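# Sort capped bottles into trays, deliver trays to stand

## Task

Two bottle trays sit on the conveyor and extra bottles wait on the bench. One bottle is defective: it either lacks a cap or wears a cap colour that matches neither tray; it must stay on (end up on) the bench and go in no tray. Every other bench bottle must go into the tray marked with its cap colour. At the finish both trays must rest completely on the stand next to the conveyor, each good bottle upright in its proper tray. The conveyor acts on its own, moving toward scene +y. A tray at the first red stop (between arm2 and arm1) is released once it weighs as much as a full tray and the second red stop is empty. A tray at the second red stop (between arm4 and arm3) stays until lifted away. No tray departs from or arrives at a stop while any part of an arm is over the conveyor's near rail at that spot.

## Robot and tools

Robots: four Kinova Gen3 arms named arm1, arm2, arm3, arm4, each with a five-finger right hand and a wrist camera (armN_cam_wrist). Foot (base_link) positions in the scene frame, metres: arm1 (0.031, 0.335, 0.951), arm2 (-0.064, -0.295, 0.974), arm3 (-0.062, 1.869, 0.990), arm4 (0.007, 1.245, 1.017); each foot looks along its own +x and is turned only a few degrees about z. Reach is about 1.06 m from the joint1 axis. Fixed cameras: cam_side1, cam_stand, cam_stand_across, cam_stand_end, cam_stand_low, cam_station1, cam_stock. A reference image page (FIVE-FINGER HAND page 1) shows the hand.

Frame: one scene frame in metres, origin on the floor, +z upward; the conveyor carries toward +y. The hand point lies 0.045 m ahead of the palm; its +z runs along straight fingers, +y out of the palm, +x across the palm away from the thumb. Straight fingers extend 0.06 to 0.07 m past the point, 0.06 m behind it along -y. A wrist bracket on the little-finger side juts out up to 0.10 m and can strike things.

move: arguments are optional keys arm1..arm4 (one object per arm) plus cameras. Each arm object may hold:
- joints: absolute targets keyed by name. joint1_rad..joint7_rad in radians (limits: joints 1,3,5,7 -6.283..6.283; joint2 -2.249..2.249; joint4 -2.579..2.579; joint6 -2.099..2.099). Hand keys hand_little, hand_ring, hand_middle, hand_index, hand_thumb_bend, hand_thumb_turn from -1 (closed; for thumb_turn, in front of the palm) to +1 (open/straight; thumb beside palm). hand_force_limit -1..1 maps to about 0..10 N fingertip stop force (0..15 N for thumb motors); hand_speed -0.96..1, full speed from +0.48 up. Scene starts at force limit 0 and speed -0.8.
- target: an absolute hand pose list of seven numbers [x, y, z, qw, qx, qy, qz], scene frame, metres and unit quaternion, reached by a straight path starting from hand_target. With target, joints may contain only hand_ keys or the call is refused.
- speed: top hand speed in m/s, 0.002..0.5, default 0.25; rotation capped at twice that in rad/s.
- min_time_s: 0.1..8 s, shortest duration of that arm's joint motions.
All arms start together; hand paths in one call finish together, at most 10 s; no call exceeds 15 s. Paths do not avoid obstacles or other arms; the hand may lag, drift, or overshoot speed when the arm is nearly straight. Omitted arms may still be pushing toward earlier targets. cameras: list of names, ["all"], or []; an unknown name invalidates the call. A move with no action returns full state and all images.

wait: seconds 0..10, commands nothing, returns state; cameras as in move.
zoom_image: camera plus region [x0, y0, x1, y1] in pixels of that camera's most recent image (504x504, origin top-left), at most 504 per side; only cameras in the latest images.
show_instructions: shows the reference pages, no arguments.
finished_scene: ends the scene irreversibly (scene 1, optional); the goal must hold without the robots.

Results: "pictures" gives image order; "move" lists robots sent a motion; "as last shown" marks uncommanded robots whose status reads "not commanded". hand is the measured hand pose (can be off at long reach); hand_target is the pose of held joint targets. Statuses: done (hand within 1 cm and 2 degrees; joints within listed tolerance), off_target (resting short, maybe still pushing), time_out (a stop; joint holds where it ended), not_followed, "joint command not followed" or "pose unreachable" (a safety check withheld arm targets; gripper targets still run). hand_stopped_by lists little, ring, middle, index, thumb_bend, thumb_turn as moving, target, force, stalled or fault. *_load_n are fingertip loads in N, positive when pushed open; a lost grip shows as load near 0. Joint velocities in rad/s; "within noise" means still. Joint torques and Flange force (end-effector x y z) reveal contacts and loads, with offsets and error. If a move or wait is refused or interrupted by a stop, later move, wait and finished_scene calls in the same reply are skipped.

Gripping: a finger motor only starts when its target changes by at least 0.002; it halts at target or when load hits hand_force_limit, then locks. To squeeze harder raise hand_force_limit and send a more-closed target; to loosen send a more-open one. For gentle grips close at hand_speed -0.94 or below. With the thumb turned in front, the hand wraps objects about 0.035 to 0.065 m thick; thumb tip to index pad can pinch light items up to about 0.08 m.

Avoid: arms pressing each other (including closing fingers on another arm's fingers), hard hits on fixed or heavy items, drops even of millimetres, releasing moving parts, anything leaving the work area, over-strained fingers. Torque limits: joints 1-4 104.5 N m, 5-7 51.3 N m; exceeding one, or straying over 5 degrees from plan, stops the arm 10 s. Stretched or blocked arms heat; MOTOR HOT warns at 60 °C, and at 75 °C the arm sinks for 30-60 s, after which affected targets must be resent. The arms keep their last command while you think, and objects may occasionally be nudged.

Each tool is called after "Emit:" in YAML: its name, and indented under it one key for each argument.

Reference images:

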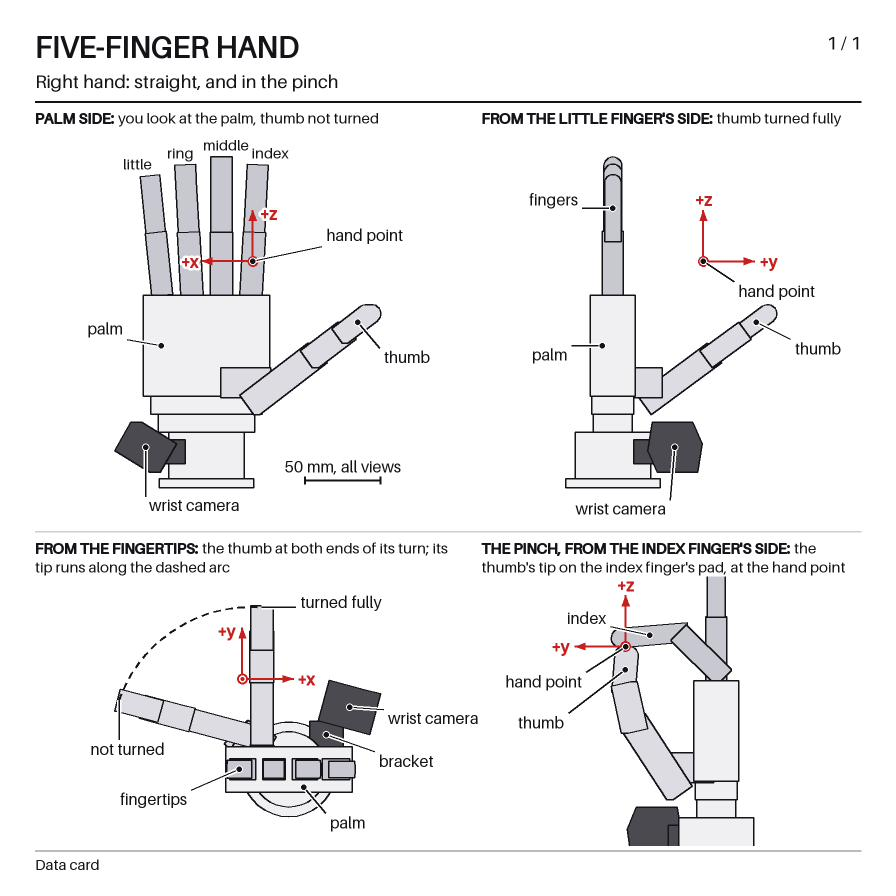

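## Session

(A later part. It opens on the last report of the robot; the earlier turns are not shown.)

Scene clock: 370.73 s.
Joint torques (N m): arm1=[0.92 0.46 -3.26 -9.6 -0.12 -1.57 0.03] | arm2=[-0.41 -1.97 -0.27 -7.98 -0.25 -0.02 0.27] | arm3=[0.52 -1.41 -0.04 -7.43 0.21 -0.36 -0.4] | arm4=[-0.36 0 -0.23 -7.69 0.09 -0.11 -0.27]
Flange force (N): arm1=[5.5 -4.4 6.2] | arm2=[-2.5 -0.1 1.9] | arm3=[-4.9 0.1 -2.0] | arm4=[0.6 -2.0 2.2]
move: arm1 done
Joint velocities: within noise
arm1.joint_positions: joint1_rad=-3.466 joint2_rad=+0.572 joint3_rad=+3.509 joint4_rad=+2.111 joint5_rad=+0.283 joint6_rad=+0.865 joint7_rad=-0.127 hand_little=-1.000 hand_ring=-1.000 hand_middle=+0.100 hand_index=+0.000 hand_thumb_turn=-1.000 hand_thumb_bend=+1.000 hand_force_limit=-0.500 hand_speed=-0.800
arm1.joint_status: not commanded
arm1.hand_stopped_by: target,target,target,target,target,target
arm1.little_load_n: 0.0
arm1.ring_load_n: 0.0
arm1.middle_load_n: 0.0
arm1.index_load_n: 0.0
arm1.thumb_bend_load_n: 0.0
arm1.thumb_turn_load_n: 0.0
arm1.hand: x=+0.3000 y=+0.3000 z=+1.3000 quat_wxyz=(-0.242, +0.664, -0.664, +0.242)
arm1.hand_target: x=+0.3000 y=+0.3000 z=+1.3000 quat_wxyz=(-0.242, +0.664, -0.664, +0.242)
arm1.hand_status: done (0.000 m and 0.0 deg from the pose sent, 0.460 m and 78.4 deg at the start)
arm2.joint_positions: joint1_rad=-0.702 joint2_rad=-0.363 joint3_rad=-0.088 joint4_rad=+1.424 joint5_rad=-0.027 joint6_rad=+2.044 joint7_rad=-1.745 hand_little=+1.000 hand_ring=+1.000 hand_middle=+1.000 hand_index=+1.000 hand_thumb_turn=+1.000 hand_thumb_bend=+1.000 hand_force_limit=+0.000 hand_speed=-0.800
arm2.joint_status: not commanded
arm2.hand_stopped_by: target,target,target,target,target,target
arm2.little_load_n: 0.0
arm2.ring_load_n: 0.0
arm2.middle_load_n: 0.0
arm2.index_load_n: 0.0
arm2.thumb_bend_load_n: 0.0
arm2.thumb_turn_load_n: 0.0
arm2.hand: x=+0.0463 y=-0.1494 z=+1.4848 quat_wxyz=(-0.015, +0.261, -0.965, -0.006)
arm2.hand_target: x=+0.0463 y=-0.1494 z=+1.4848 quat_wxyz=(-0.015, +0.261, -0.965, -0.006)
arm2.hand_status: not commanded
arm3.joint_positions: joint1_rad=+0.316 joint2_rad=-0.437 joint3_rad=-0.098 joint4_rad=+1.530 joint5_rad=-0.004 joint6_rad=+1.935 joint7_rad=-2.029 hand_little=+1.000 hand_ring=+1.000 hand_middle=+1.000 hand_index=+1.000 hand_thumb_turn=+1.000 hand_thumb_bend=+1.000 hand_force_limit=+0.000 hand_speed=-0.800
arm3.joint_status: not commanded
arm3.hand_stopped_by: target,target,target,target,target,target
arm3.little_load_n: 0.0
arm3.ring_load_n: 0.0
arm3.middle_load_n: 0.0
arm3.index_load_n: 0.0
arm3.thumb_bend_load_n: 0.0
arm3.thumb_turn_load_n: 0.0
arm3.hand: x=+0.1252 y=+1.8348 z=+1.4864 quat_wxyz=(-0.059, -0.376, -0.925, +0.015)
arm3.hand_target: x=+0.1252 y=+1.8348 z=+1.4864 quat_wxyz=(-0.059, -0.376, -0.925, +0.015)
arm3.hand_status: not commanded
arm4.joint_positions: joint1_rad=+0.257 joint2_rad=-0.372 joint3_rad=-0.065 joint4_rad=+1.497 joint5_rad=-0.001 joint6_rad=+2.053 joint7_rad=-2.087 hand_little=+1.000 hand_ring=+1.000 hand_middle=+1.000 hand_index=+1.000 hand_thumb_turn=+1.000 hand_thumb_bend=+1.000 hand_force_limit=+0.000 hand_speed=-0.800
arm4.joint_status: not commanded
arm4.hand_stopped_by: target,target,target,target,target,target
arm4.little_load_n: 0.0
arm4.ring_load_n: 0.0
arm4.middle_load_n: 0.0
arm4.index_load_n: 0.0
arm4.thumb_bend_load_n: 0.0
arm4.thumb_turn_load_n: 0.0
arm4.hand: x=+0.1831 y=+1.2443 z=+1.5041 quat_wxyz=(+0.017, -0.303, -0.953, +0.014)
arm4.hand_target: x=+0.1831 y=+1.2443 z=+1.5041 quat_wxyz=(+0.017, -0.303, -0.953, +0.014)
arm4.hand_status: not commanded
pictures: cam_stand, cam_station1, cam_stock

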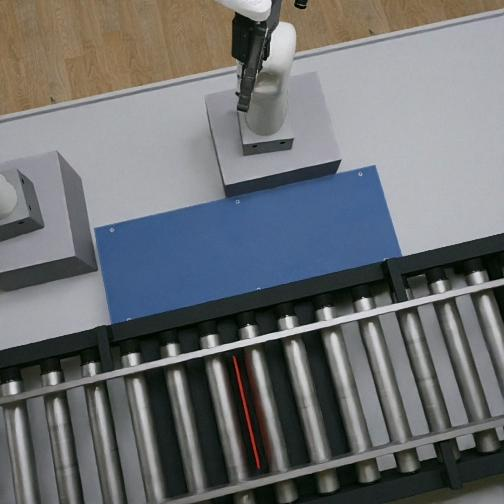

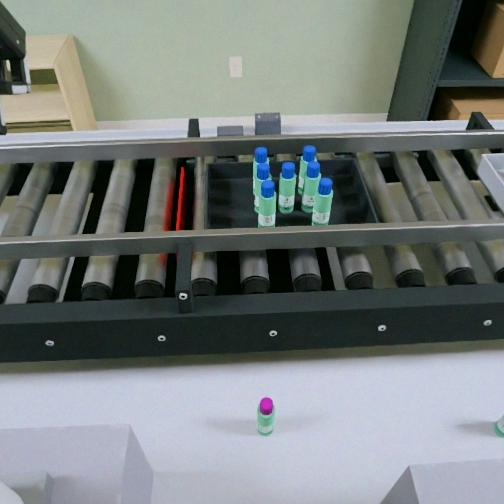

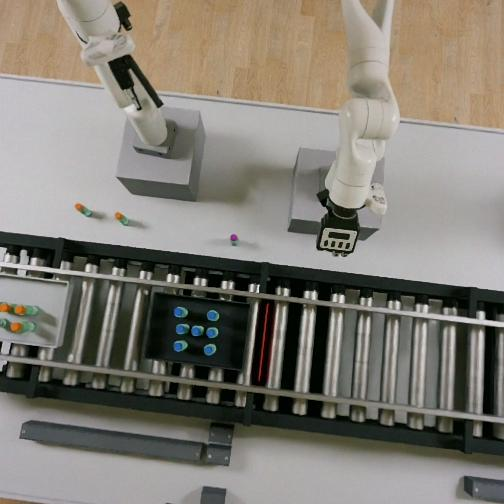

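Emit:
move:
  arm1: {"target":[0.22,0.33,1.35,0.242,-0.6645,0.6645,-0.242],"speed":0.2}
  cameras: ["cam_stock"]

Emit:
wait:
  seconds: 3
  cameras: ["cam_stock","cam_stand"]

Scene clock: 373.90 s.
Joint torques (N m): arm1=[0.9 -2.09 -2.63 -9.36 0.05 -1.55 0.03] | arm2=[-0.38 -1.97 -0.22 -7.96 -0.22 -0.03 0.27] | arm3=[0.5 -1.37 -0.05 -7.48 0.21 -0.38 -0.4] | arm4=[-0.47 0.02 -0.11 -7.66 0.07 -0.08 -0.32]
Flange force (N): arm1=[4.9 -4.6 3.7] | arm2=[-2.5 0.1 1.8] | arm3=[-4.8 0.0 -1.8] | arm4=[0.7 -1.8 2.2]
move: arm1 done
Joint velocities: within noise
arm1.joint_positions: joint1_rad=-3.375 joint2_rad=+0.753 joint3_rad=+3.267 joint4_rad=+2.014 joint5_rad=+0.235 joint6_rad=+1.179 joint7_rad=-0.205 hand_little=-1.000 hand_ring=-1.000 hand_middle=+0.100 hand_index=+0.000 hand_thumb_turn=-1.000 hand_thumb_bend=+1.000 hand_force_limit=-0.500 hand_speed=-0.800
arm1.joint_status: not commanded
arm1.hand_stopped_by: target,target,target,target,target,target
arm1.little_load_n: 0.0
arm1.ring_load_n: 0.0
arm1.middle_load_n: 0.0
arm1.index_load_n: 0.0
arm1.thumb_bend_load_n: 0.0
arm1.thumb_turn_load_n: 0.0
arm1.hand: x=+0.2200 y=+0.3300 z=+1.3500 quat_wxyz=(-0.242, +0.664, -0.664, +0.242)
arm1.hand_target: x=+0.2200 y=+0.3300 z=+1.3500 quat_wxyz=(-0.242, +0.664, -0.664, +0.242)
arm1.hand_status: done (0.000 m and 0.0 deg from the pose sent, 0.099 m and 0.0 deg at the start)
arm2, arm3, arm4: as last shown
arm4.index_load_n: 0.5

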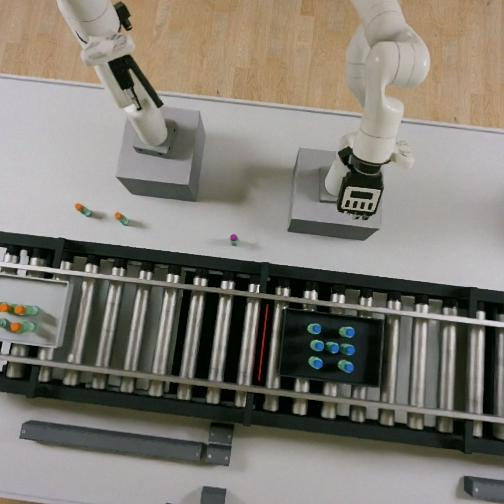

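Scene clock: 376.90 s.
Joint torques (N m): arm1=[0.92 -2.08 -2.63 -9.41 0.06 -1.57 0.03] | arm2=[-0.41 -1.97 -0.27 -7.98 -0.22 -0.01 0.27] | arm3=[0.51 -1.38 -0.04 -7.42 0.21 -0.34 -0.42] | arm4=[-0.56 -0.06 -0.22 -7.73 0.06 -0.09 -0.25]
Flange force (N): arm1=[4.9 -4.5 3.8] | arm2=[-2.5 -0.1 2.0] | arm3=[-4.9 0.0 -2.0] | arm4=[0.5 -1.8 2.4]
Joint velocities: within noise
arm1.joint_positions: joint1_rad=-3.375 joint2_rad=+0.753 joint3_rad=+3.267 joint4_rad=+2.014 joint5_rad=+0.235 joint6_rad=+1.179 joint7_rad=-0.205 hand_little=-1.000 hand_ring=-1.000 hand_middle=+0.100 hand_index=+0.000 hand_thumb_turn=-1.000 hand_thumb_bend=+1.000 hand_force_limit=-0.500 hand_speed=-0.800
arm1.joint_status: not commanded
arm1.hand_stopped_by: target,target,target,target,target,target
arm1.little_load_n: 0.0
arm1.ring_load_n: 0.0
arm1.middle_load_n: 0.0
arm1.index_load_n: 0.0
arm1.thumb_bend_load_n: 0.0
arm1.thumb_turn_load_n: 0.0
arm1.hand: x=+0.2200 y=+0.3300 z=+1.3500 quat_wxyz=(-0.242, +0.664, -0.664, +0.242)
arm1.hand_target: x=+0.2200 y=+0.3300 z=+1.3500 quat_wxyz=(-0.242, +0.664, -0.664, +0.242)
arm1.hand_status: done (0.000 m and 0.0 deg from the pose sent, 0.099 m and 0.0 deg at the start)
arm2.joint_positions: joint1_rad=-0.702 joint2_rad=-0.363 joint3_rad=-0.088 joint4_rad=+1.424 joint5_rad=-0.027 joint6_rad=+2.044 joint7_rad=-1.745 hand_little=+1.000 hand_ring=+1.000 hand_middle=+1.000 hand_index=+1.000 hand_thumb_turn=+1.000 hand_thumb_bend=+1.000 hand_force_limit=+0.000 hand_speed=-0.800
arm2.joint_status: not commanded
arm2.hand_stopped_by: target,target,target,target,target,target
arm2.little_load_n: -0.5
arm2.ring_load_n: 0.0
arm2.middle_load_n: 0.0
arm2.index_load_n: 0.0
arm2.thumb_bend_load_n: 0.0
arm2.thumb_turn_load_n: 0.0
arm2.hand: x=+0.0463 y=-0.1494 z=+1.4848 quat_wxyz=(-0.015, +0.261, -0.965, -0.006)
arm2.hand_target: x=+0.0463 y=-0.1494 z=+1.4848 quat_wxyz=(-0.015, +0.261, -0.965, -0.006)
arm2.hand_status: not commanded
arm3.joint_positions: joint1_rad=+0.316 joint2_rad=-0.437 joint3_rad=-0.098 joint4_rad=+1.530 joint5_rad=-0.004 joint6_rad=+1.935 joint7_rad=-2.029 hand_little=+1.000 hand_ring=+1.000 hand_middle=+1.000 hand_index=+1.000 hand_thumb_turn=+1.000 hand_thumb_bend=+1.000 hand_force_limit=+0.000 hand_speed=-0.800
arm3.joint_status: not commanded
arm3.hand_stopped_by: target,target,target,target,target,target
arm3.little_load_n: 0.0
arm3.ring_load_n: 0.0
arm3.middle_load_n: 0.0
arm3.index_load_n: 0.0
arm3.thumb_bend_load_n: 0.0
arm3.thumb_turn_load_n: 0.0
arm3.hand: x=+0.1252 y=+1.8348 z=+1.4864 quat_wxyz=(-0.059, -0.376, -0.925, +0.015)
arm3.hand_target: x=+0.1252 y=+1.8348 z=+1.4864 quat_wxyz=(-0.059, -0.376, -0.925, +0.015)
arm3.hand_status: not commanded
arm4.joint_positions: joint1_rad=+0.257 joint2_rad=-0.372 joint3_rad=-0.065 joint4_rad=+1.497 joint5_rad=-0.001 joint6_rad=+2.053 joint7_rad=-2.087 hand_little=+1.000 hand_ring=+1.000 hand_middle=+1.000 hand_index=+1.000 hand_thumb_turn=+1.000 hand_thumb_bend=+1.000 hand_force_limit=+0.000 hand_speed=-0.800
arm4.joint_status: not commanded
arm4.hand_stopped_by: target,target,target,target,target,target
arm4.little_load_n: 0.0
arm4.ring_load_n: 0.0
arm4.middle_load_n: 0.0
arm4.index_load_n: 0.0
arm4.thumb_bend_load_n: 0.0
arm4.thumb_turn_load_n: 0.0
arm4.hand: x=+0.1831 y=+1.2443 z=+1.5041 quat_wxyz=(+0.017, -0.303, -0.953, +0.014)
arm4.hand_target: x=+0.1831 y=+1.2443 z=+1.5041 quat_wxyz=(+0.017, -0.303, -0.953, +0.014)
arm4.hand_status: not commanded
wait: 3.00 s; at rest by 0.27 s
pictures: cam_stand, cam_stock

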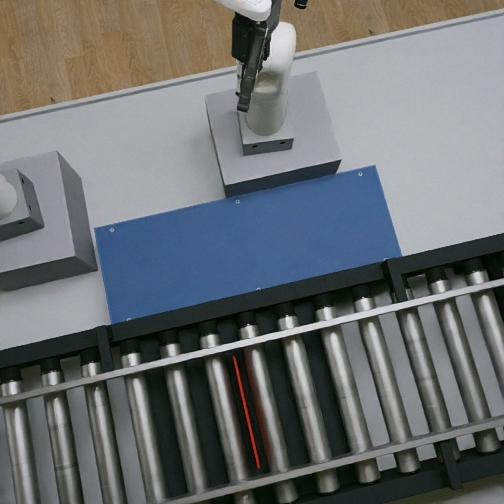

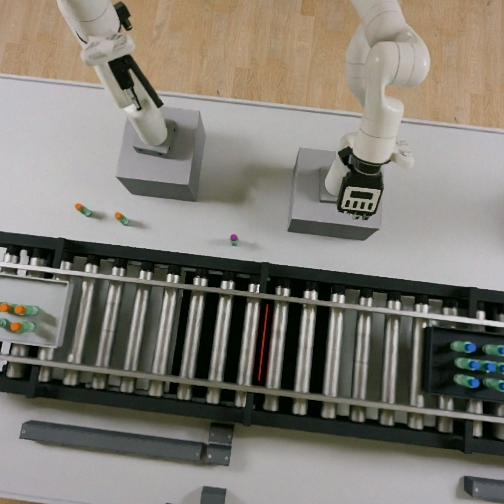

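Emit:
wait:
  seconds: 2
  cameras: ["cam_stock","cam_stand"]

Scene clock: 387.07 s.
Joint torques (N m): arm1=[0.95 -2.1 -2.67 -9.42 0.02 -1.57 0.02] | arm2=[-0.41 -1.95 -0.25 -7.98 -0.22 -0.03 0.29] | arm3=[0.52 -1.48 -0.01 -7.41 0.2 -0.33 -0.39] | arm4=[-0.48 -0.09 -0.19 -7.65 0.02 -0.1 -0.35]
Flange force (N): arm1=[5.1 -4.5 3.9] | arm2=[-2.4 0.0 1.9] | arm3=[-5.1 0.3 -2.0] | arm4=[0.3 -2.1 2.0]
Joint velocities: within noise
arm1.joint_positions: joint1_rad=-3.375 joint2_rad=+0.753 joint3_rad=+3.267 joint4_rad=+2.014 joint5_rad=+0.235 joint6_rad=+1.179 joint7_rad=-0.205 hand_little=-1.000 hand_ring=-1.000 hand_middle=+0.100 hand_index=+0.000 hand_thumb_turn=-1.000 hand_thumb_bend=+1.000 hand_force_limit=-0.500 hand_speed=-0.800
arm1.joint_status: not commanded
arm1.hand_stopped_by: target,target,target,target,target,target
arm1.little_load_n: 0.0
arm1.ring_load_n: 0.0
arm1.middle_load_n: 0.0
arm1.index_load_n: 0.0
arm1.thumb_bend_load_n: 0.0
arm1.thumb_turn_load_n: 0.0
arm1.hand: x=+0.2200 y=+0.3300 z=+1.3500 quat_wxyz=(-0.242, +0.664, -0.664, +0.242)
arm1.hand_target: x=+0.2200 y=+0.3300 z=+1.3500 quat_wxyz=(-0.242, +0.664, -0.664, +0.242)
arm1.hand_status: done (0.000 m and 0.0 deg from the pose sent, 0.099 m and 0.0 deg at the start)
arm2.joint_positions: joint1_rad=-0.702 joint2_rad=-0.363 joint3_rad=-0.088 joint4_rad=+1.424 joint5_rad=-0.027 joint6_rad=+2.044 joint7_rad=-1.745 hand_little=+1.000 hand_ring=+1.000 hand_middle=+1.000 hand_index=+1.000 hand_thumb_turn=+1.000 hand_thumb_bend=+1.000 hand_force_limit=+0.000 hand_speed=-0.800
arm2.joint_status: not commanded
arm2.hand_stopped_by: target,target,target,target,target,target
arm2.little_load_n: 0.0
arm2.ring_load_n: 0.0
arm2.middle_load_n: 0.0
arm2.index_load_n: 0.0
arm2.thumb_bend_load_n: 0.0
arm2.thumb_turn_load_n: 0.0
arm2.hand: x=+0.0463 y=-0.1494 z=+1.4848 quat_wxyz=(-0.015, +0.261, -0.965, -0.006)
arm2.hand_target: x=+0.0463 y=-0.1494 z=+1.4848 quat_wxyz=(-0.015, +0.261, -0.965, -0.006)
arm2.hand_status: not commanded
arm3.joint_positions: joint1_rad=+0.316 joint2_rad=-0.437 joint3_rad=-0.098 joint4_rad=+1.530 joint5_rad=-0.004 joint6_rad=+1.935 joint7_rad=-2.029 hand_little=+1.000 hand_ring=+1.000 hand_middle=+1.000 hand_index=+1.000 hand_thumb_turn=+1.000 hand_thumb_bend=+1.000 hand_force_limit=+0.000 hand_speed=-0.800
arm3.joint_status: not commanded
arm3.hand_stopped_by: target,target,target,target,target,target
arm3.little_load_n: 0.0
arm3.ring_load_n: 0.0
arm3.middle_load_n: 0.0
arm3.index_load_n: 0.0
arm3.thumb_bend_load_n: 0.0
arm3.thumb_turn_load_n: 0.0
arm3.hand: x=+0.1252 y=+1.8348 z=+1.4864 quat_wxyz=(-0.059, -0.376, -0.925, +0.015)
arm3.hand_target: x=+0.1252 y=+1.8348 z=+1.4864 quat_wxyz=(-0.059, -0.376, -0.925, +0.015)
arm3.hand_status: not commanded
arm4.joint_positions: joint1_rad=+0.257 joint2_rad=-0.372 joint3_rad=-0.065 joint4_rad=+1.497 joint5_rad=-0.001 joint6_rad=+2.053 joint7_rad=-2.087 hand_little=+1.000 hand_ring=+1.000 hand_middle=+1.000 hand_index=+1.000 hand_thumb_turn=+1.000 hand_thumb_bend=+1.000 hand_force_limit=+0.000 hand_speed=-0.800
arm4.joint_status: not commanded
arm4.hand_stopped_by: target,target,target,target,target,target
arm4.little_load_n: 0.0
arm4.ring_load_n: 0.0
arm4.middle_load_n: -0.5
arm4.index_load_n: 0.0
arm4.thumb_bend_load_n: 0.0
arm4.thumb_turn_load_n: 0.0
arm4.hand: x=+0.1831 y=+1.2443 z=+1.5041 quat_wxyz=(+0.017, -0.303, -0.953, +0.014)
arm4.hand_target: x=+0.1831 y=+1.2443 z=+1.5041 quat_wxyz=(+0.017, -0.303, -0.953, +0.014)
arm4.hand_status: not commanded
wait: 2.00 s; at rest from the start
pictures: cam_stand, cam_stock

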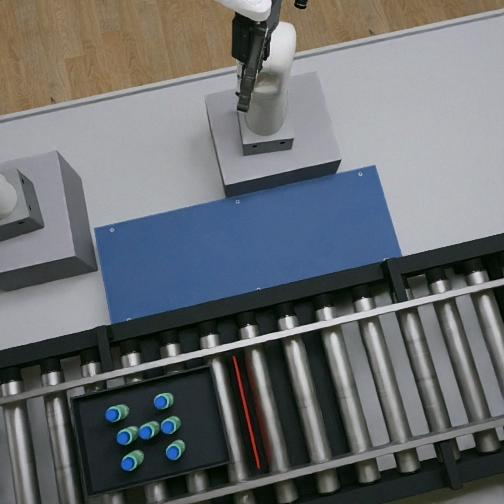

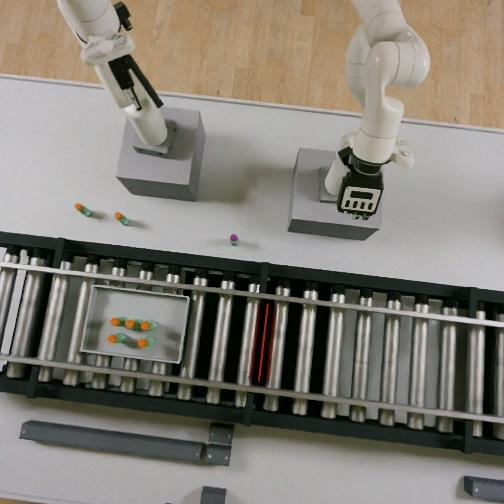

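Emit:
move:
  arm2: {"target":[0.25,-0.5445,1.1,0.242,-0.6645,0.6645,-0.242],"speed":0.3,"joints":{"hand_thumb_turn":-1,"hand_thumb_bend":1,"hand_index":0.2,"hand_middle":0.2,"hand_ring":-1,"hand_little":-1,"hand_speed":0.2}}
  cameras: ["arm2_cam_wrist","cam_stock","cam_stand","cam_stand_across"]

Scene clock: 397.40 s.
Joint torques (N m): arm1=[0.94 -2.08 -2.65 -9.39 0.03 -1.54 0.01] | arm2=[-0.38 10.36 -7.42 -4.58 0.2 -1.37 0.24] | arm3=[0.53 -1.43 -0.06 -7.4 0.2 -0.35 -0.4] | arm4=[-0.48 0.06 -0.21 -7.6 0.1 -0.09 -0.33]
Flange force (N): arm1=[5.0 -4.6 3.9] | arm2=[-4.7 -0.1 -0.4] | arm3=[-5.0 0.1 -2.1] | arm4=[0.6 -2.1 2.0]
move: arm2 off_target
Joint velocities: within noise
arm1, arm3, arm4: as last shown
arm2.joint_positions: joint1_rad=-1.245 joint2_rad=-1.233 joint3_rad=+1.288 joint4_rad=+2.243 joint5_rad=+1.382 joint6_rad=+0.905 joint7_rad=-0.386 hand_little=+1.000 hand_ring=-1.000 hand_middle=+0.200 hand_index=+0.200 hand_thumb_turn=-1.000 hand_thumb_bend=+1.000 hand_force_limit=+0.000 hand_speed=+0.200
arm2.joint_status: hand_little off_target (ended at +1.000, target -1.000); the others done
arm2.hand_stopped_by: fault,target,target,target,target,target
arm2.little_load_n: 0.0
arm2.ring_load_n: 0.0
arm2.middle_load_n: 0.0
arm2.index_load_n: 0.0
arm2.thumb_bend_load_n: 0.0
arm2.thumb_turn_load_n: 0.5
arm2.hand: x=+0.2500 y=-0.5445 z=+1.1000 quat_wxyz=(-0.242, +0.664, -0.664, +0.242)
arm2.hand_target: x=+0.2500 y=-0.5445 z=+1.1000 quat_wxyz=(-0.242, +0.664, -0.664, +0.242)
arm2.hand_status: done (0.000 m and 0.0 deg from the pose sent, 0.588 m and 70.4 deg at the start; pose on its path clipped on 8 of 85 steps)
arm4.middle_load_n: 0.0
pictures: arm2_cam_wrist, cam_stand, cam_stand_across, cam_stock
arm2_cam_wrist: T_world_to_cam=[[-0.74751, -0.2458, -0.6171, 0.72625], [-0.46864, 0.85354, 0.22769, 0.33457], [0.47076, 0.4594, -0.75322, 1.07408]] pos_world=[0.19403, -0.60048, 1.18101]

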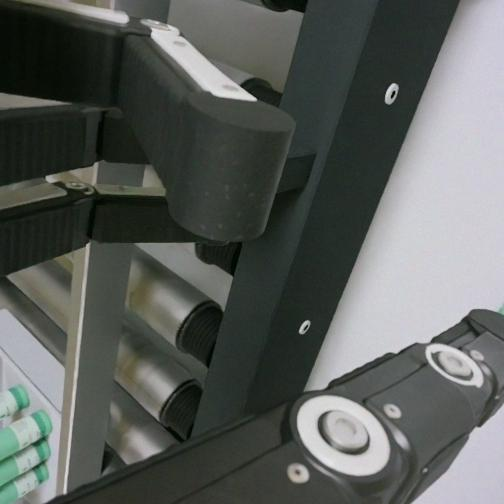

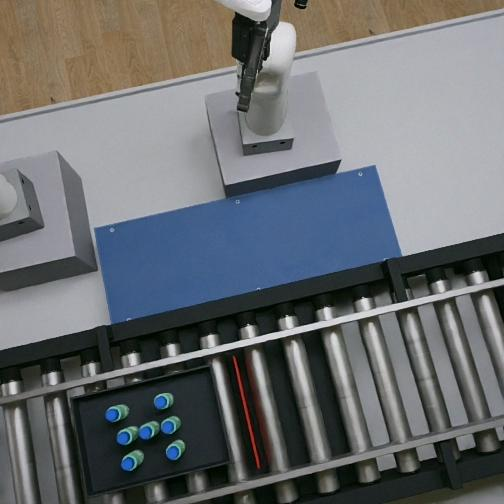

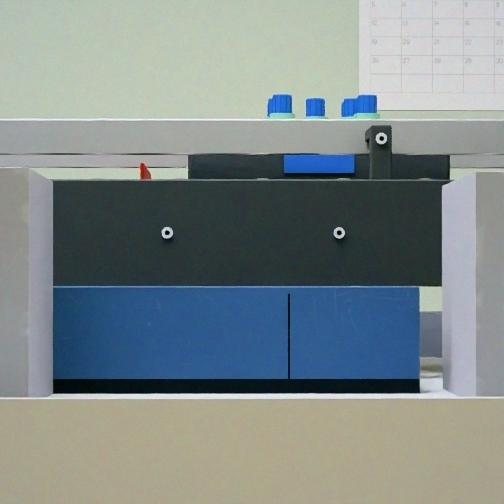

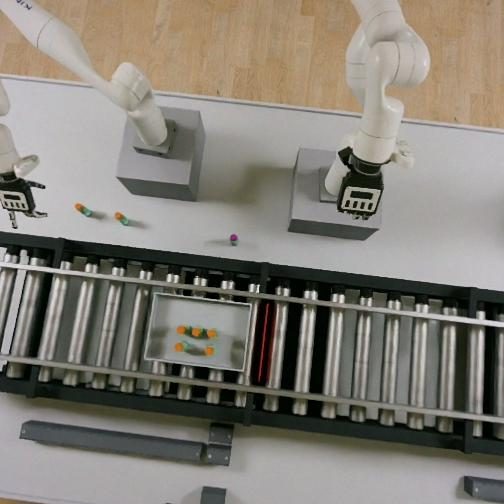

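Emit:
zoom_image:
  camera: "cam_stand"
  region: [60, 350, 260, 504]

Emit:
zoom_image:
  camera: "cam_stand_across"
  region: [170, 80, 470, 200]

Emit:
zoom_image:
  camera: "cam_stock"
  region: [130, 270, 290, 400]

Emit:
wait:
  seconds: 0.1
  cameras: ["arm3_cam_wrist","arm1_cam_wrist","arm4_cam_wrist","cam_stand_end","cam_stand_low"]

Scaled by 2.520 from the camera's image (finer frame: 720x720).

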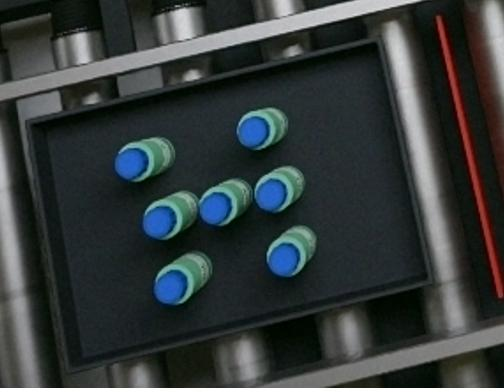

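Scaled by 1.680 from the camera's image (finer frame: 720x720).

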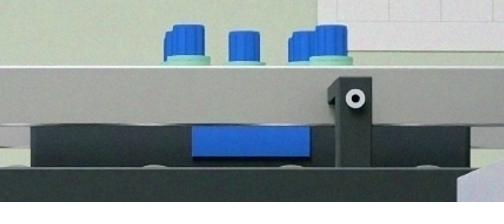

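Scaled by 3.150 from the camera's image (finer frame: 720x720).

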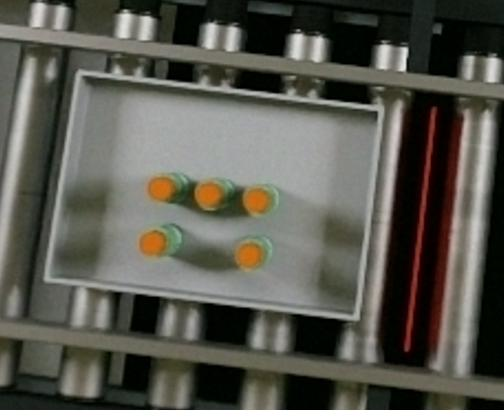

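Scene clock: 416.97 s.
Joint torques (N m): arm1=[0.92 -2.09 -2.62 -9.37 0.05 -1.54 0] | arm2=[-0.39 10.38 -7.44 -4.64 0.2 -1.35 0.23] | arm3=[0.51 -1.39 -0.03 -7.45 0.2 -0.35 -0.41] | arm4=[-0.38 0.06 -0.17 -7.6 0.06 -0.06 -0.28]
Flange force (N): arm1=[4.9 -4.5 3.8] | arm2=[-4.8 0.1 -0.4] | arm3=[-4.8 0.0 -1.9] | arm4=[0.6 -1.8 2.1]
Joint velocities: within noise
arm1.joint_positions: joint1_rad=-3.375 joint2_rad=+0.753 joint3_rad=+3.267 joint4_rad=+2.014 joint5_rad=+0.235 joint6_rad=+1.179 joint7_rad=-0.205 hand_little=-1.000 hand_ring=-1.000 hand_middle=+0.100 hand_index=+0.000 hand_thumb_turn=-1.000 hand_thumb_bend=+1.000 hand_force_limit=-0.500 hand_speed=-0.800
arm1.joint_status: not commanded
arm1.hand_stopped_by: target,target,target,target,target,target
arm1.little_load_n: 0.0
arm1.ring_load_n: 0.0
arm1.middle_load_n: 0.0
arm1.index_load_n: 0.0
arm1.thumb_bend_load_n: 0.0
arm1.thumb_turn_load_n: 0.5
arm1.hand: x=+0.2200 y=+0.3300 z=+1.3500 quat_wxyz=(-0.242, +0.664, -0.664, +0.242)
arm1.hand_target: x=+0.2200 y=+0.3300 z=+1.3500 quat_wxyz=(-0.242, +0.664, -0.664, +0.242)
arm1.hand_status: not commanded
arm2.joint_positions: joint1_rad=-1.245 joint2_rad=-1.233 joint3_rad=+1.288 joint4_rad=+2.243 joint5_rad=+1.382 joint6_rad=+0.905 joint7_rad=-0.386 hand_little=+1.000 hand_ring=-1.000 hand_middle=+0.200 hand_index=+0.200 hand_thumb_turn=-1.000 hand_thumb_bend=+1.000 hand_force_limit=+0.000 hand_speed=+0.200
arm2.joint_status: hand_little off_target (ended at +1.000, target -1.000); the others done
arm2.hand_stopped_by: fault,target,target,target,target,target
arm2.little_load_n: 0.0
arm2.ring_load_n: 0.0
arm2.middle_load_n: 0.0
arm2.index_load_n: 0.0
arm2.thumb_bend_load_n: 0.0
arm2.thumb_turn_load_n: 0.0
arm2.hand: x=+0.2500 y=-0.5445 z=+1.1000 quat_wxyz=(-0.242, +0.664, -0.664, +0.242)
arm2.hand_target: x=+0.2500 y=-0.5445 z=+1.1000 quat_wxyz=(-0.242, +0.664, -0.664, +0.242)
arm2.hand_status: done (0.000 m and 0.0 deg from the pose sent, 0.588 m and 70.4 deg at the start; pose on its path clipped on 8 of 85 steps)
arm3.joint_positions: joint1_rad=+0.316 joint2_rad=-0.437 joint3_rad=-0.098 joint4_rad=+1.530 joint5_rad=-0.004 joint6_rad=+1.935 joint7_rad=-2.029 hand_little=+1.000 hand_ring=+1.000 hand_middle=+1.000 hand_index=+1.000 hand_thumb_turn=+1.000 hand_thumb_bend=+1.000 hand_force_limit=+0.000 hand_speed=-0.800
arm3.joint_status: not commanded
arm3.hand_stopped_by: target,target,target,target,target,target
arm3.little_load_n: 0.0
arm3.ring_load_n: 0.0
arm3.middle_load_n: 0.0
arm3.index_load_n: 0.0
arm3.thumb_bend_load_n: 0.0
arm3.thumb_turn_load_n: 0.0
arm3.hand: x=+0.1252 y=+1.8348 z=+1.4864 quat_wxyz=(-0.059, -0.376, -0.925, +0.015)
arm3.hand_target: x=+0.1252 y=+1.8348 z=+1.4864 quat_wxyz=(-0.059, -0.376, -0.925, +0.015)
arm3.hand_status: not commanded
arm4.joint_positions: joint1_rad=+0.257 joint2_rad=-0.372 joint3_rad=-0.065 joint4_rad=+1.497 joint5_rad=-0.001 joint6_rad=+2.053 joint7_rad=-2.087 hand_little=+1.000 hand_ring=+1.000 hand_middle=+1.000 hand_index=+1.000 hand_thumb_turn=+1.000 hand_thumb_bend=+1.000 hand_force_limit=+0.000 hand_speed=-0.800
arm4.joint_status: not commanded
arm4.hand_stopped_by: target,target,target,target,target,target
arm4.little_load_n: 0.0
arm4.ring_load_n: 0.0
arm4.middle_load_n: 0.0
arm4.index_load_n: 0.0
arm4.thumb_bend_load_n: 0.0
arm4.thumb_turn_load_n: 0.0
arm4.hand: x=+0.1831 y=+1.2443 z=+1.5041 quat_wxyz=(+0.017, -0.303, -0.953, +0.014)
arm4.hand_target: x=+0.1831 y=+1.2443 z=+1.5041 quat_wxyz=(+0.017, -0.303, -0.953, +0.014)
arm4.hand_status: not commanded
wait: 0.10 s; at rest from the start
pictures: arm1_cam_wrist, arm3_cam_wrist, arm4_cam_wrist, cam_stand_end, cam_stand_low
arm1_cam_wrist: T_world_to_cam=[[-0.73099, -0.28584, -0.61964, 1.09025], [-0.52566, 0.81488, 0.24422, -0.48794], [0.43513, 0.50424, -0.74592, 0.86192]] pos_world=[0.16542, 0.27463, 1.43766]

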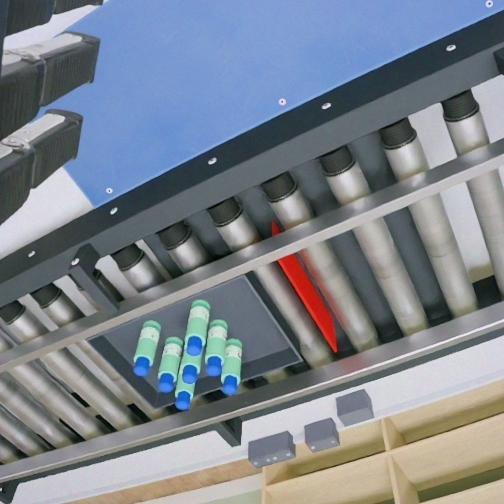

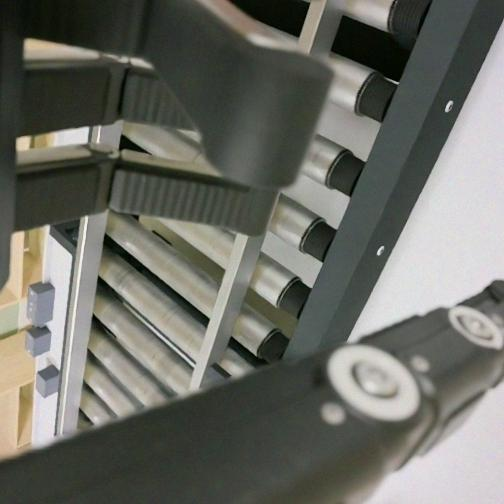

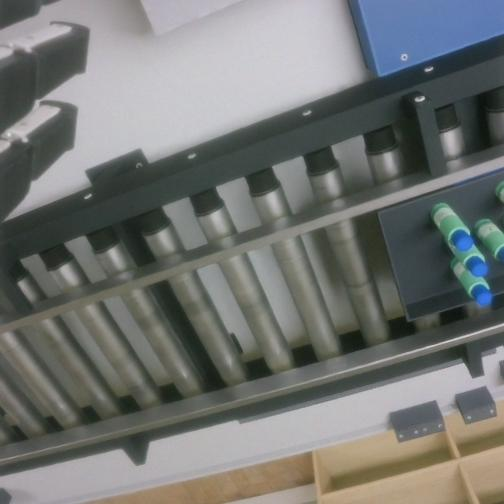

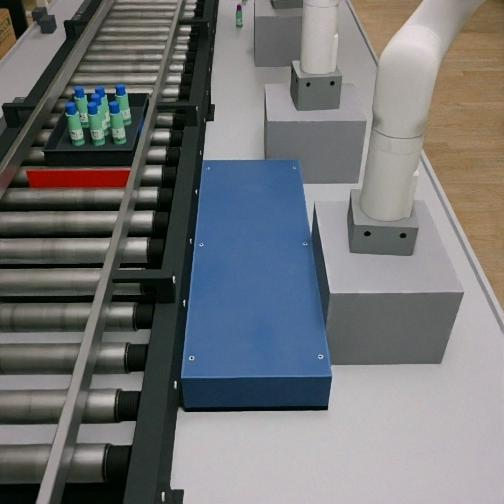

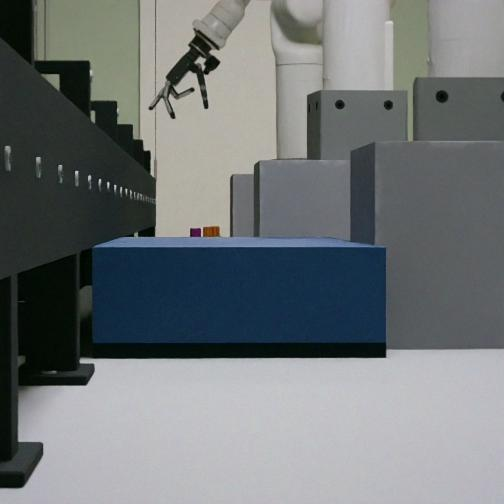

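Emit:
move:
  arm4: {"target":[0.554,1.335,1.12,0.4226,-0.9063,0,0],"speed":0.25,"joints":{"hand_thumb_turn":-1,"hand_thumb_bend":1,"hand_index":0,"hand_middle":0,"hand_ring":0,"hand_little":0,"hand_speed":0.2}}
  arm3: {"target":[0.58,1.613,1.12,0,0,0.9063,-0.4226],"speed":0.25,"joints":{"hand_thumb_turn":-1,"hand_thumb_bend":1,"hand_index":0,"hand_middle":0,"hand_ring":0,"hand_little":0,"hand_speed":0.2}}
  arm2: {"target":[0.2045,-0.5445,0.90,0.242,-0.6645,0.6645,-0.242],"speed":0.2}
  cameras: ["arm2_cam_wrist","cam_stand","arm1_cam_wrist","arm3_cam_wrist","arm4_cam_wrist","cam_stand_end","cam_stand_across"]

Scene clock: 456.87 s.
Joint torques (N m): arm1=[0.89 -2.06 -2.66 -9.38 0.03 -1.56 0.04] | arm2=[-0.37 10.51 -7.12 1.51 0.19 -1.37 0.22] | arm3=[0.54 -24.62 0.74 -7.05 1.73 0.72 -0.44] | arm4=[-0.52 -21.83 -1.73 -6.59 -1.44 0.91 -0.34]
Flange force (N): arm1=[4.9 -4.6 3.8] | arm2=[0.1 -0.5 -4.3] | arm3=[-6.1 1.2 1.1] | arm4=[-0.9 2.2 0.5]
move: arm2 done; arm3 done; arm4 done
Joint velocities: within noise
arm1: as last shown
arm1.thumb_turn_load_n: 0.0
arm2.joint_positions: joint1_rad=-1.155 joint2_rad=-1.684 joint3_rad=+1.741 joint4_rad=+2.353 joint5_rad=+2.015 joint6_rad=+0.863 joint7_rad=-0.379 hand_little=+1.000 hand_ring=-1.000 hand_middle=+0.200 hand_index=+0.200 hand_thumb_turn=-1.000 hand_thumb_bend=+1.000 hand_force_limit=+0.000 hand_speed=+0.200
arm2.joint_status: not commanded
arm2.hand_stopped_by: fault,target,target,target,target,target
arm2.little_load_n: 0.0
arm2.ring_load_n: 0.0
arm2.middle_load_n: 0.0
arm2.index_load_n: 0.0
arm2.thumb_bend_load_n: 0.0
arm2.thumb_turn_load_n: 0.0
arm2.hand: x=+0.2045 y=-0.5445 z=+0.9000 quat_wxyz=(-0.242, +0.664, -0.664, +0.242)
arm2.hand_target: x=+0.2045 y=-0.5445 z=+0.9000 quat_wxyz=(-0.242, +0.664, -0.664, +0.242)
arm2.hand_status: done (0.000 m and 0.0 deg from the pose sent, 0.205 m and 0.0 deg at the start)
arm3.joint_positions: joint1_rad=+0.025 joint2_rad=+0.943 joint3_rad=-0.166 joint4_rad=+1.136 joint5_rad=+1.068 joint6_rad=+1.299 joint7_rad=-1.991 hand_little=+0.000 hand_ring=+0.000 hand_middle=+0.000 hand_index=+0.000 hand_thumb_turn=-1.000 hand_thumb_bend=+1.000 hand_force_limit=+0.000 hand_speed=+0.200
arm3.joint_status: all done
arm3.hand_stopped_by: target,target,target,target,target,target
arm3.little_load_n: -0.5
arm3.ring_load_n: 0.0
arm3.middle_load_n: 0.0
arm3.index_load_n: 0.0
arm3.thumb_bend_load_n: 0.0
arm3.thumb_turn_load_n: 0.0
arm3.hand: x=+0.5800 y=+1.6130 z=+1.1200 quat_wxyz=(+0.000, +0.000, -0.906, +0.423)
arm3.hand_target: x=+0.5800 y=+1.6130 z=+1.1200 quat_wxyz=(+0.000, +0.000, -0.906, +0.423)
arm3.hand_status: done (0.000 m and 0.0 deg from the pose sent, 0.625 m and 64.8 deg at the start)
arm4.joint_positions: joint1_rad=+0.287 joint2_rad=+0.917 joint3_rad=-0.063 joint4_rad=+1.276 joint5_rad=-0.861 joint6_rad=+1.264 joint7_rad=-4.152 hand_little=+0.000 hand_ring=+0.000 hand_middle=+0.000 hand_index=+0.000 hand_thumb_turn=-1.000 hand_thumb_bend=+1.000 hand_force_limit=+0.000 hand_speed=+0.200
arm4.joint_status: all done
arm4.hand_stopped_by: target,target,target,target,target,target
arm4.little_load_n: 0.0
arm4.ring_load_n: 0.0
arm4.middle_load_n: 0.0
arm4.index_load_n: 0.0
arm4.thumb_bend_load_n: 0.0
arm4.thumb_turn_load_n: 0.0
arm4.hand: x=+0.5540 y=+1.3350 z=+1.1200 quat_wxyz=(+0.423, -0.906, +0.000, +0.000)
arm4.hand_target: x=+0.5540 y=+1.3350 z=+1.1200 quat_wxyz=(+0.423, -0.906, +0.000, +0.000)
arm4.hand_status: done (0.000 m and 0.0 deg from the pose sent, 0.542 m and 147.3 deg at the start)
pictures: arm1_cam_wrist, arm2_cam_wrist, arm3_cam_wrist, arm4_cam_wrist, cam_stand, cam_stand_across, cam_stand_end
arm1_cam_wrist: T_world_to_cam=[[-0.73099, -0.28584, -0.61964, 1.09025], [-0.52566, 0.81488, 0.24422, -0.48794], [0.43513, 0.50424, -0.74592, 0.86192]] pos_world=[0.16542, 0.27463, 1.43766]
arm2_cam_wrist: T_world_to_cam=[[-0.74753, -0.24575, -0.61709, 0.56884], [-0.46859, 0.85356, 0.22773, 0.35874], [0.47076, 0.4594, -0.75322, 0.94485]] pos_world=[0.14853, -0.60048, 0.98101]
arm3_cam_wrist: T_world_to_cam=[[-0.28682, 0.60496, -0.7428, 0.0209], [0.84566, 0.52419, 0.10038, -1.44383], [0.4501, -0.59937, -0.66194, 1.56135]] pos_world=[0.52424, 1.68002, 1.19398]
arm4_cam_wrist: T_world_to_cam=[[0.24383, -0.62936, -0.73787, 1.53002], [-0.84098, -0.51614, 0.16234, 0.97482], [-0.48301, 0.58095, -0.65513, 0.33834]] pos_world=[0.61016, 1.26953, 1.19237]

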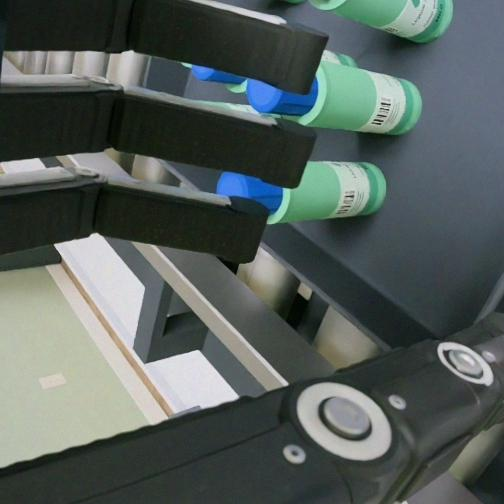

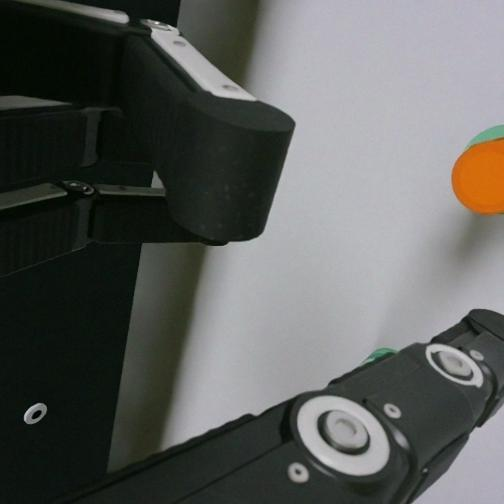

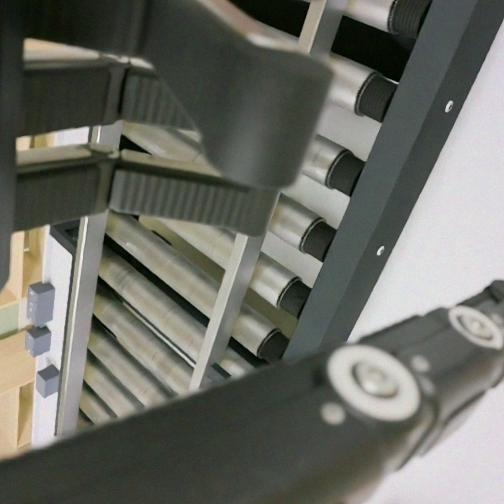

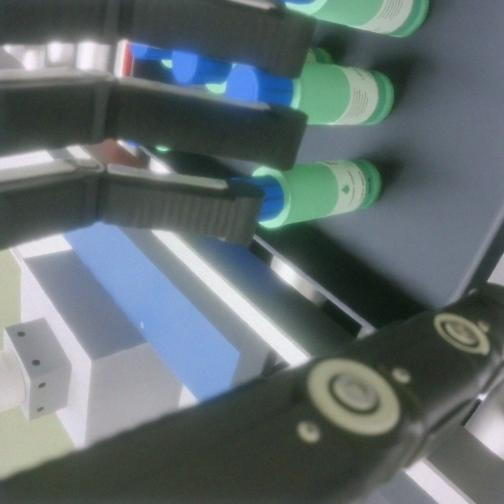

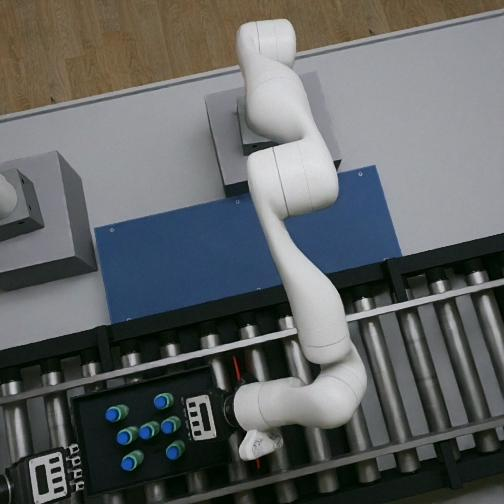

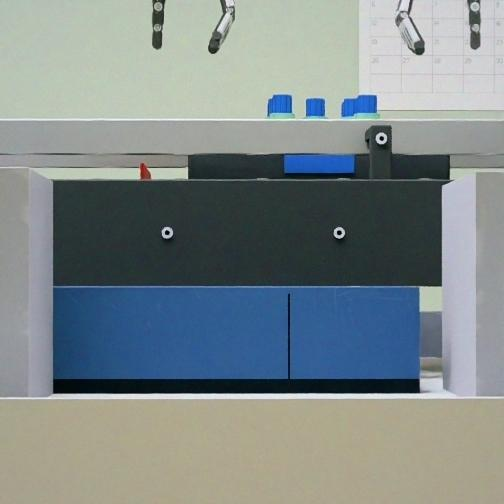

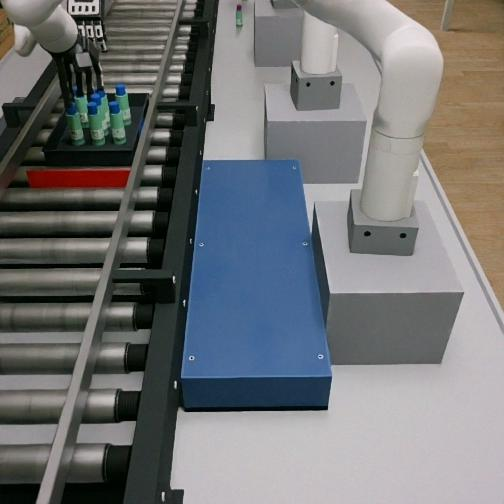

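Emit:
move:
  arm4: {"target":[0.554,1.338,0.985,0.4226,-0.9063,0,0],"speed":0.12}
  arm3: {"target":[0.58,1.607,0.993,0,0,0.9063,-0.4226],"speed":0.12}
  cameras: ["arm4_cam_wrist","arm1_cam_wrist","cam_stand","cam_stand_across"]

Emit:
zoom_image:
  camera: "cam_stand_across"
  region: [120, 0, 504, 200]

Emit:
zoom_image:
  camera: "cam_stand"
  region: [0, 320, 300, 504]

Scene clock: 468.20 s.
Joint torques (N m): arm1=[0.91 -2.04 -2.63 -9.36 0.05 -1.56 0.02] | arm2=[-0.36 10.5 -7.1 1.53 0.17 -1.36 0.22] | arm3=[0.53 -25.31 1.08 -5.99 1.48 1.05 -0.46] | arm4=[-0.49 -22.77 -2.09 -5.47 -1.16 1.16 -0.32]
Flange force (N): arm1=[4.9 -4.7 3.8] | arm2=[0.2 -0.6 -4.3] | arm3=[-5.8 2.0 1.8] | arm4=[-1.9 1.8 0.6]
move: arm3 done; arm4 done
Joint velocities: within noise
arm1, arm2: as last shown
arm3.joint_positions: joint1_rad=+0.020 joint2_rad=+1.134 joint3_rad=-0.132 joint4_rad=+1.171 joint5_rad=+1.142 joint6_rad=+1.164 joint7_rad=-2.185 hand_little=+0.000 hand_ring=+0.000 hand_middle=+0.000 hand_index=+0.000 hand_thumb_turn=-1.000 hand_thumb_bend=+1.000 hand_force_limit=+0.000 hand_speed=+0.200
arm3.joint_status: not commanded
arm3.hand_stopped_by: target,target,target,target,target,target
arm3.little_load_n: 0.0
arm3.ring_load_n: 0.0
arm3.middle_load_n: 0.0
arm3.index_load_n: 0.0
arm3.thumb_bend_load_n: 0.0
arm3.thumb_turn_load_n: 0.0
arm3.hand: x=+0.5800 y=+1.6070 z=+0.9930 quat_wxyz=(+0.000, +0.000, -0.906, +0.423)
arm3.hand_target: x=+0.5800 y=+1.6070 z=+0.9930 quat_wxyz=(+0.000, +0.000, -0.906, +0.423)
arm3.hand_status: done (0.000 m and 0.0 deg from the pose sent, 0.127 m and 0.0 deg at the start)
arm4.joint_positions: joint1_rad=+0.296 joint2_rad=+1.143 joint3_rad=-0.088 joint4_rad=+1.283 joint5_rad=-0.901 joint6_rad=+1.106 joint7_rad=-3.969 hand_little=+0.000 hand_ring=+0.000 hand_middle=+0.000 hand_index=+0.000 hand_thumb_turn=-1.000 hand_thumb_bend=+1.000 hand_force_limit=+0.000 hand_speed=+0.200
arm4.joint_status: not commanded
arm4.hand_stopped_by: target,target,target,target,target,target
arm4.little_load_n: 0.0
arm4.ring_load_n: 0.0
arm4.middle_load_n: 0.0
arm4.index_load_n: 0.0
arm4.thumb_bend_load_n: 0.0
arm4.thumb_turn_load_n: 0.0
arm4.hand: x=+0.5540 y=+1.3380 z=+0.9850 quat_wxyz=(+0.423, -0.906, +0.000, +0.000)
arm4.hand_target: x=+0.5540 y=+1.3380 z=+0.9850 quat_wxyz=(+0.423, -0.906, +0.000, +0.000)
arm4.hand_status: done (0.000 m and 0.0 deg from the pose sent, 0.135 m and 0.0 deg at the start)
pictures: arm1_cam_wrist, arm4_cam_wrist, cam_stand, cam_stand_across
arm1_cam_wrist: T_world_to_cam=[[-0.73099, -0.28584, -0.61964, 1.09025], [-0.52566, 0.81488, 0.24422, -0.48794], [0.43513, 0.50424, -0.74592, 0.86192]] pos_world=[0.16542, 0.27463, 1.43766]
arm4_cam_wrist: T_world_to_cam=[[0.24387, -0.6294, -0.73782, 1.43228], [-0.84098, -0.51614, 0.16232, 0.99829], [-0.48298, 0.58091, -0.65519, 0.24825]] pos_world=[0.61016, 1.27253, 1.05737]

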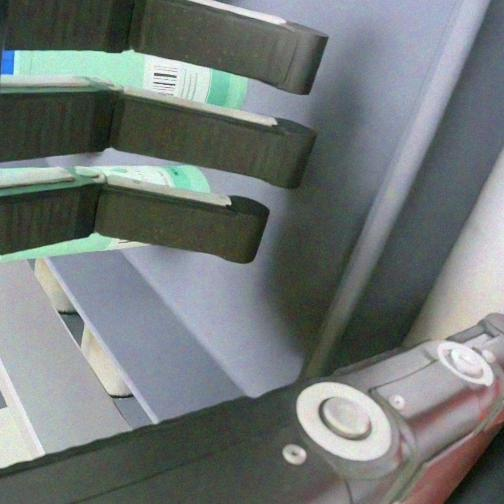

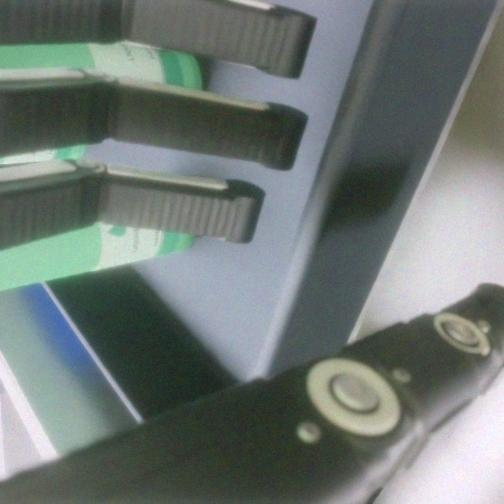

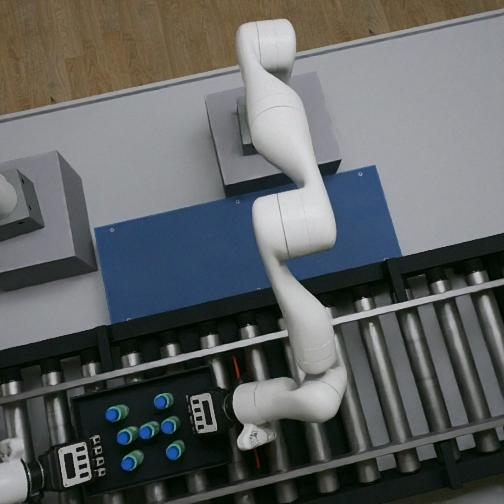

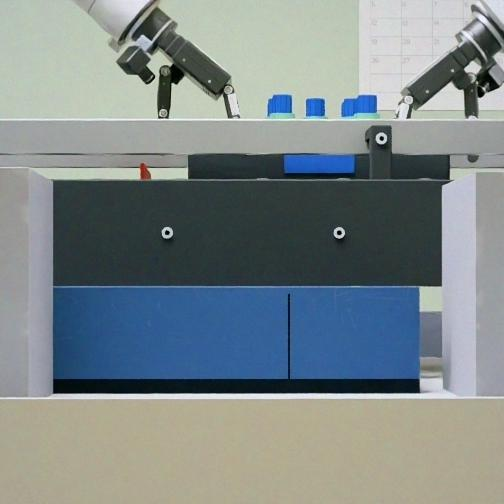

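Scaled by 1.312 from the camera's image (finer frame: 720x720).

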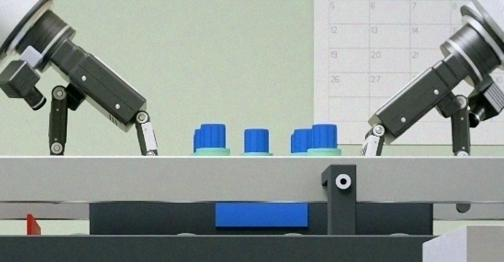

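Scaled by 1.680 from the camera's image (finer frame: 720x720).

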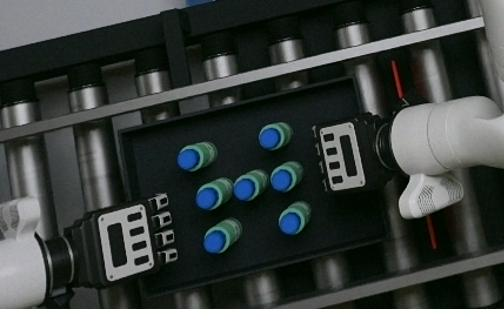

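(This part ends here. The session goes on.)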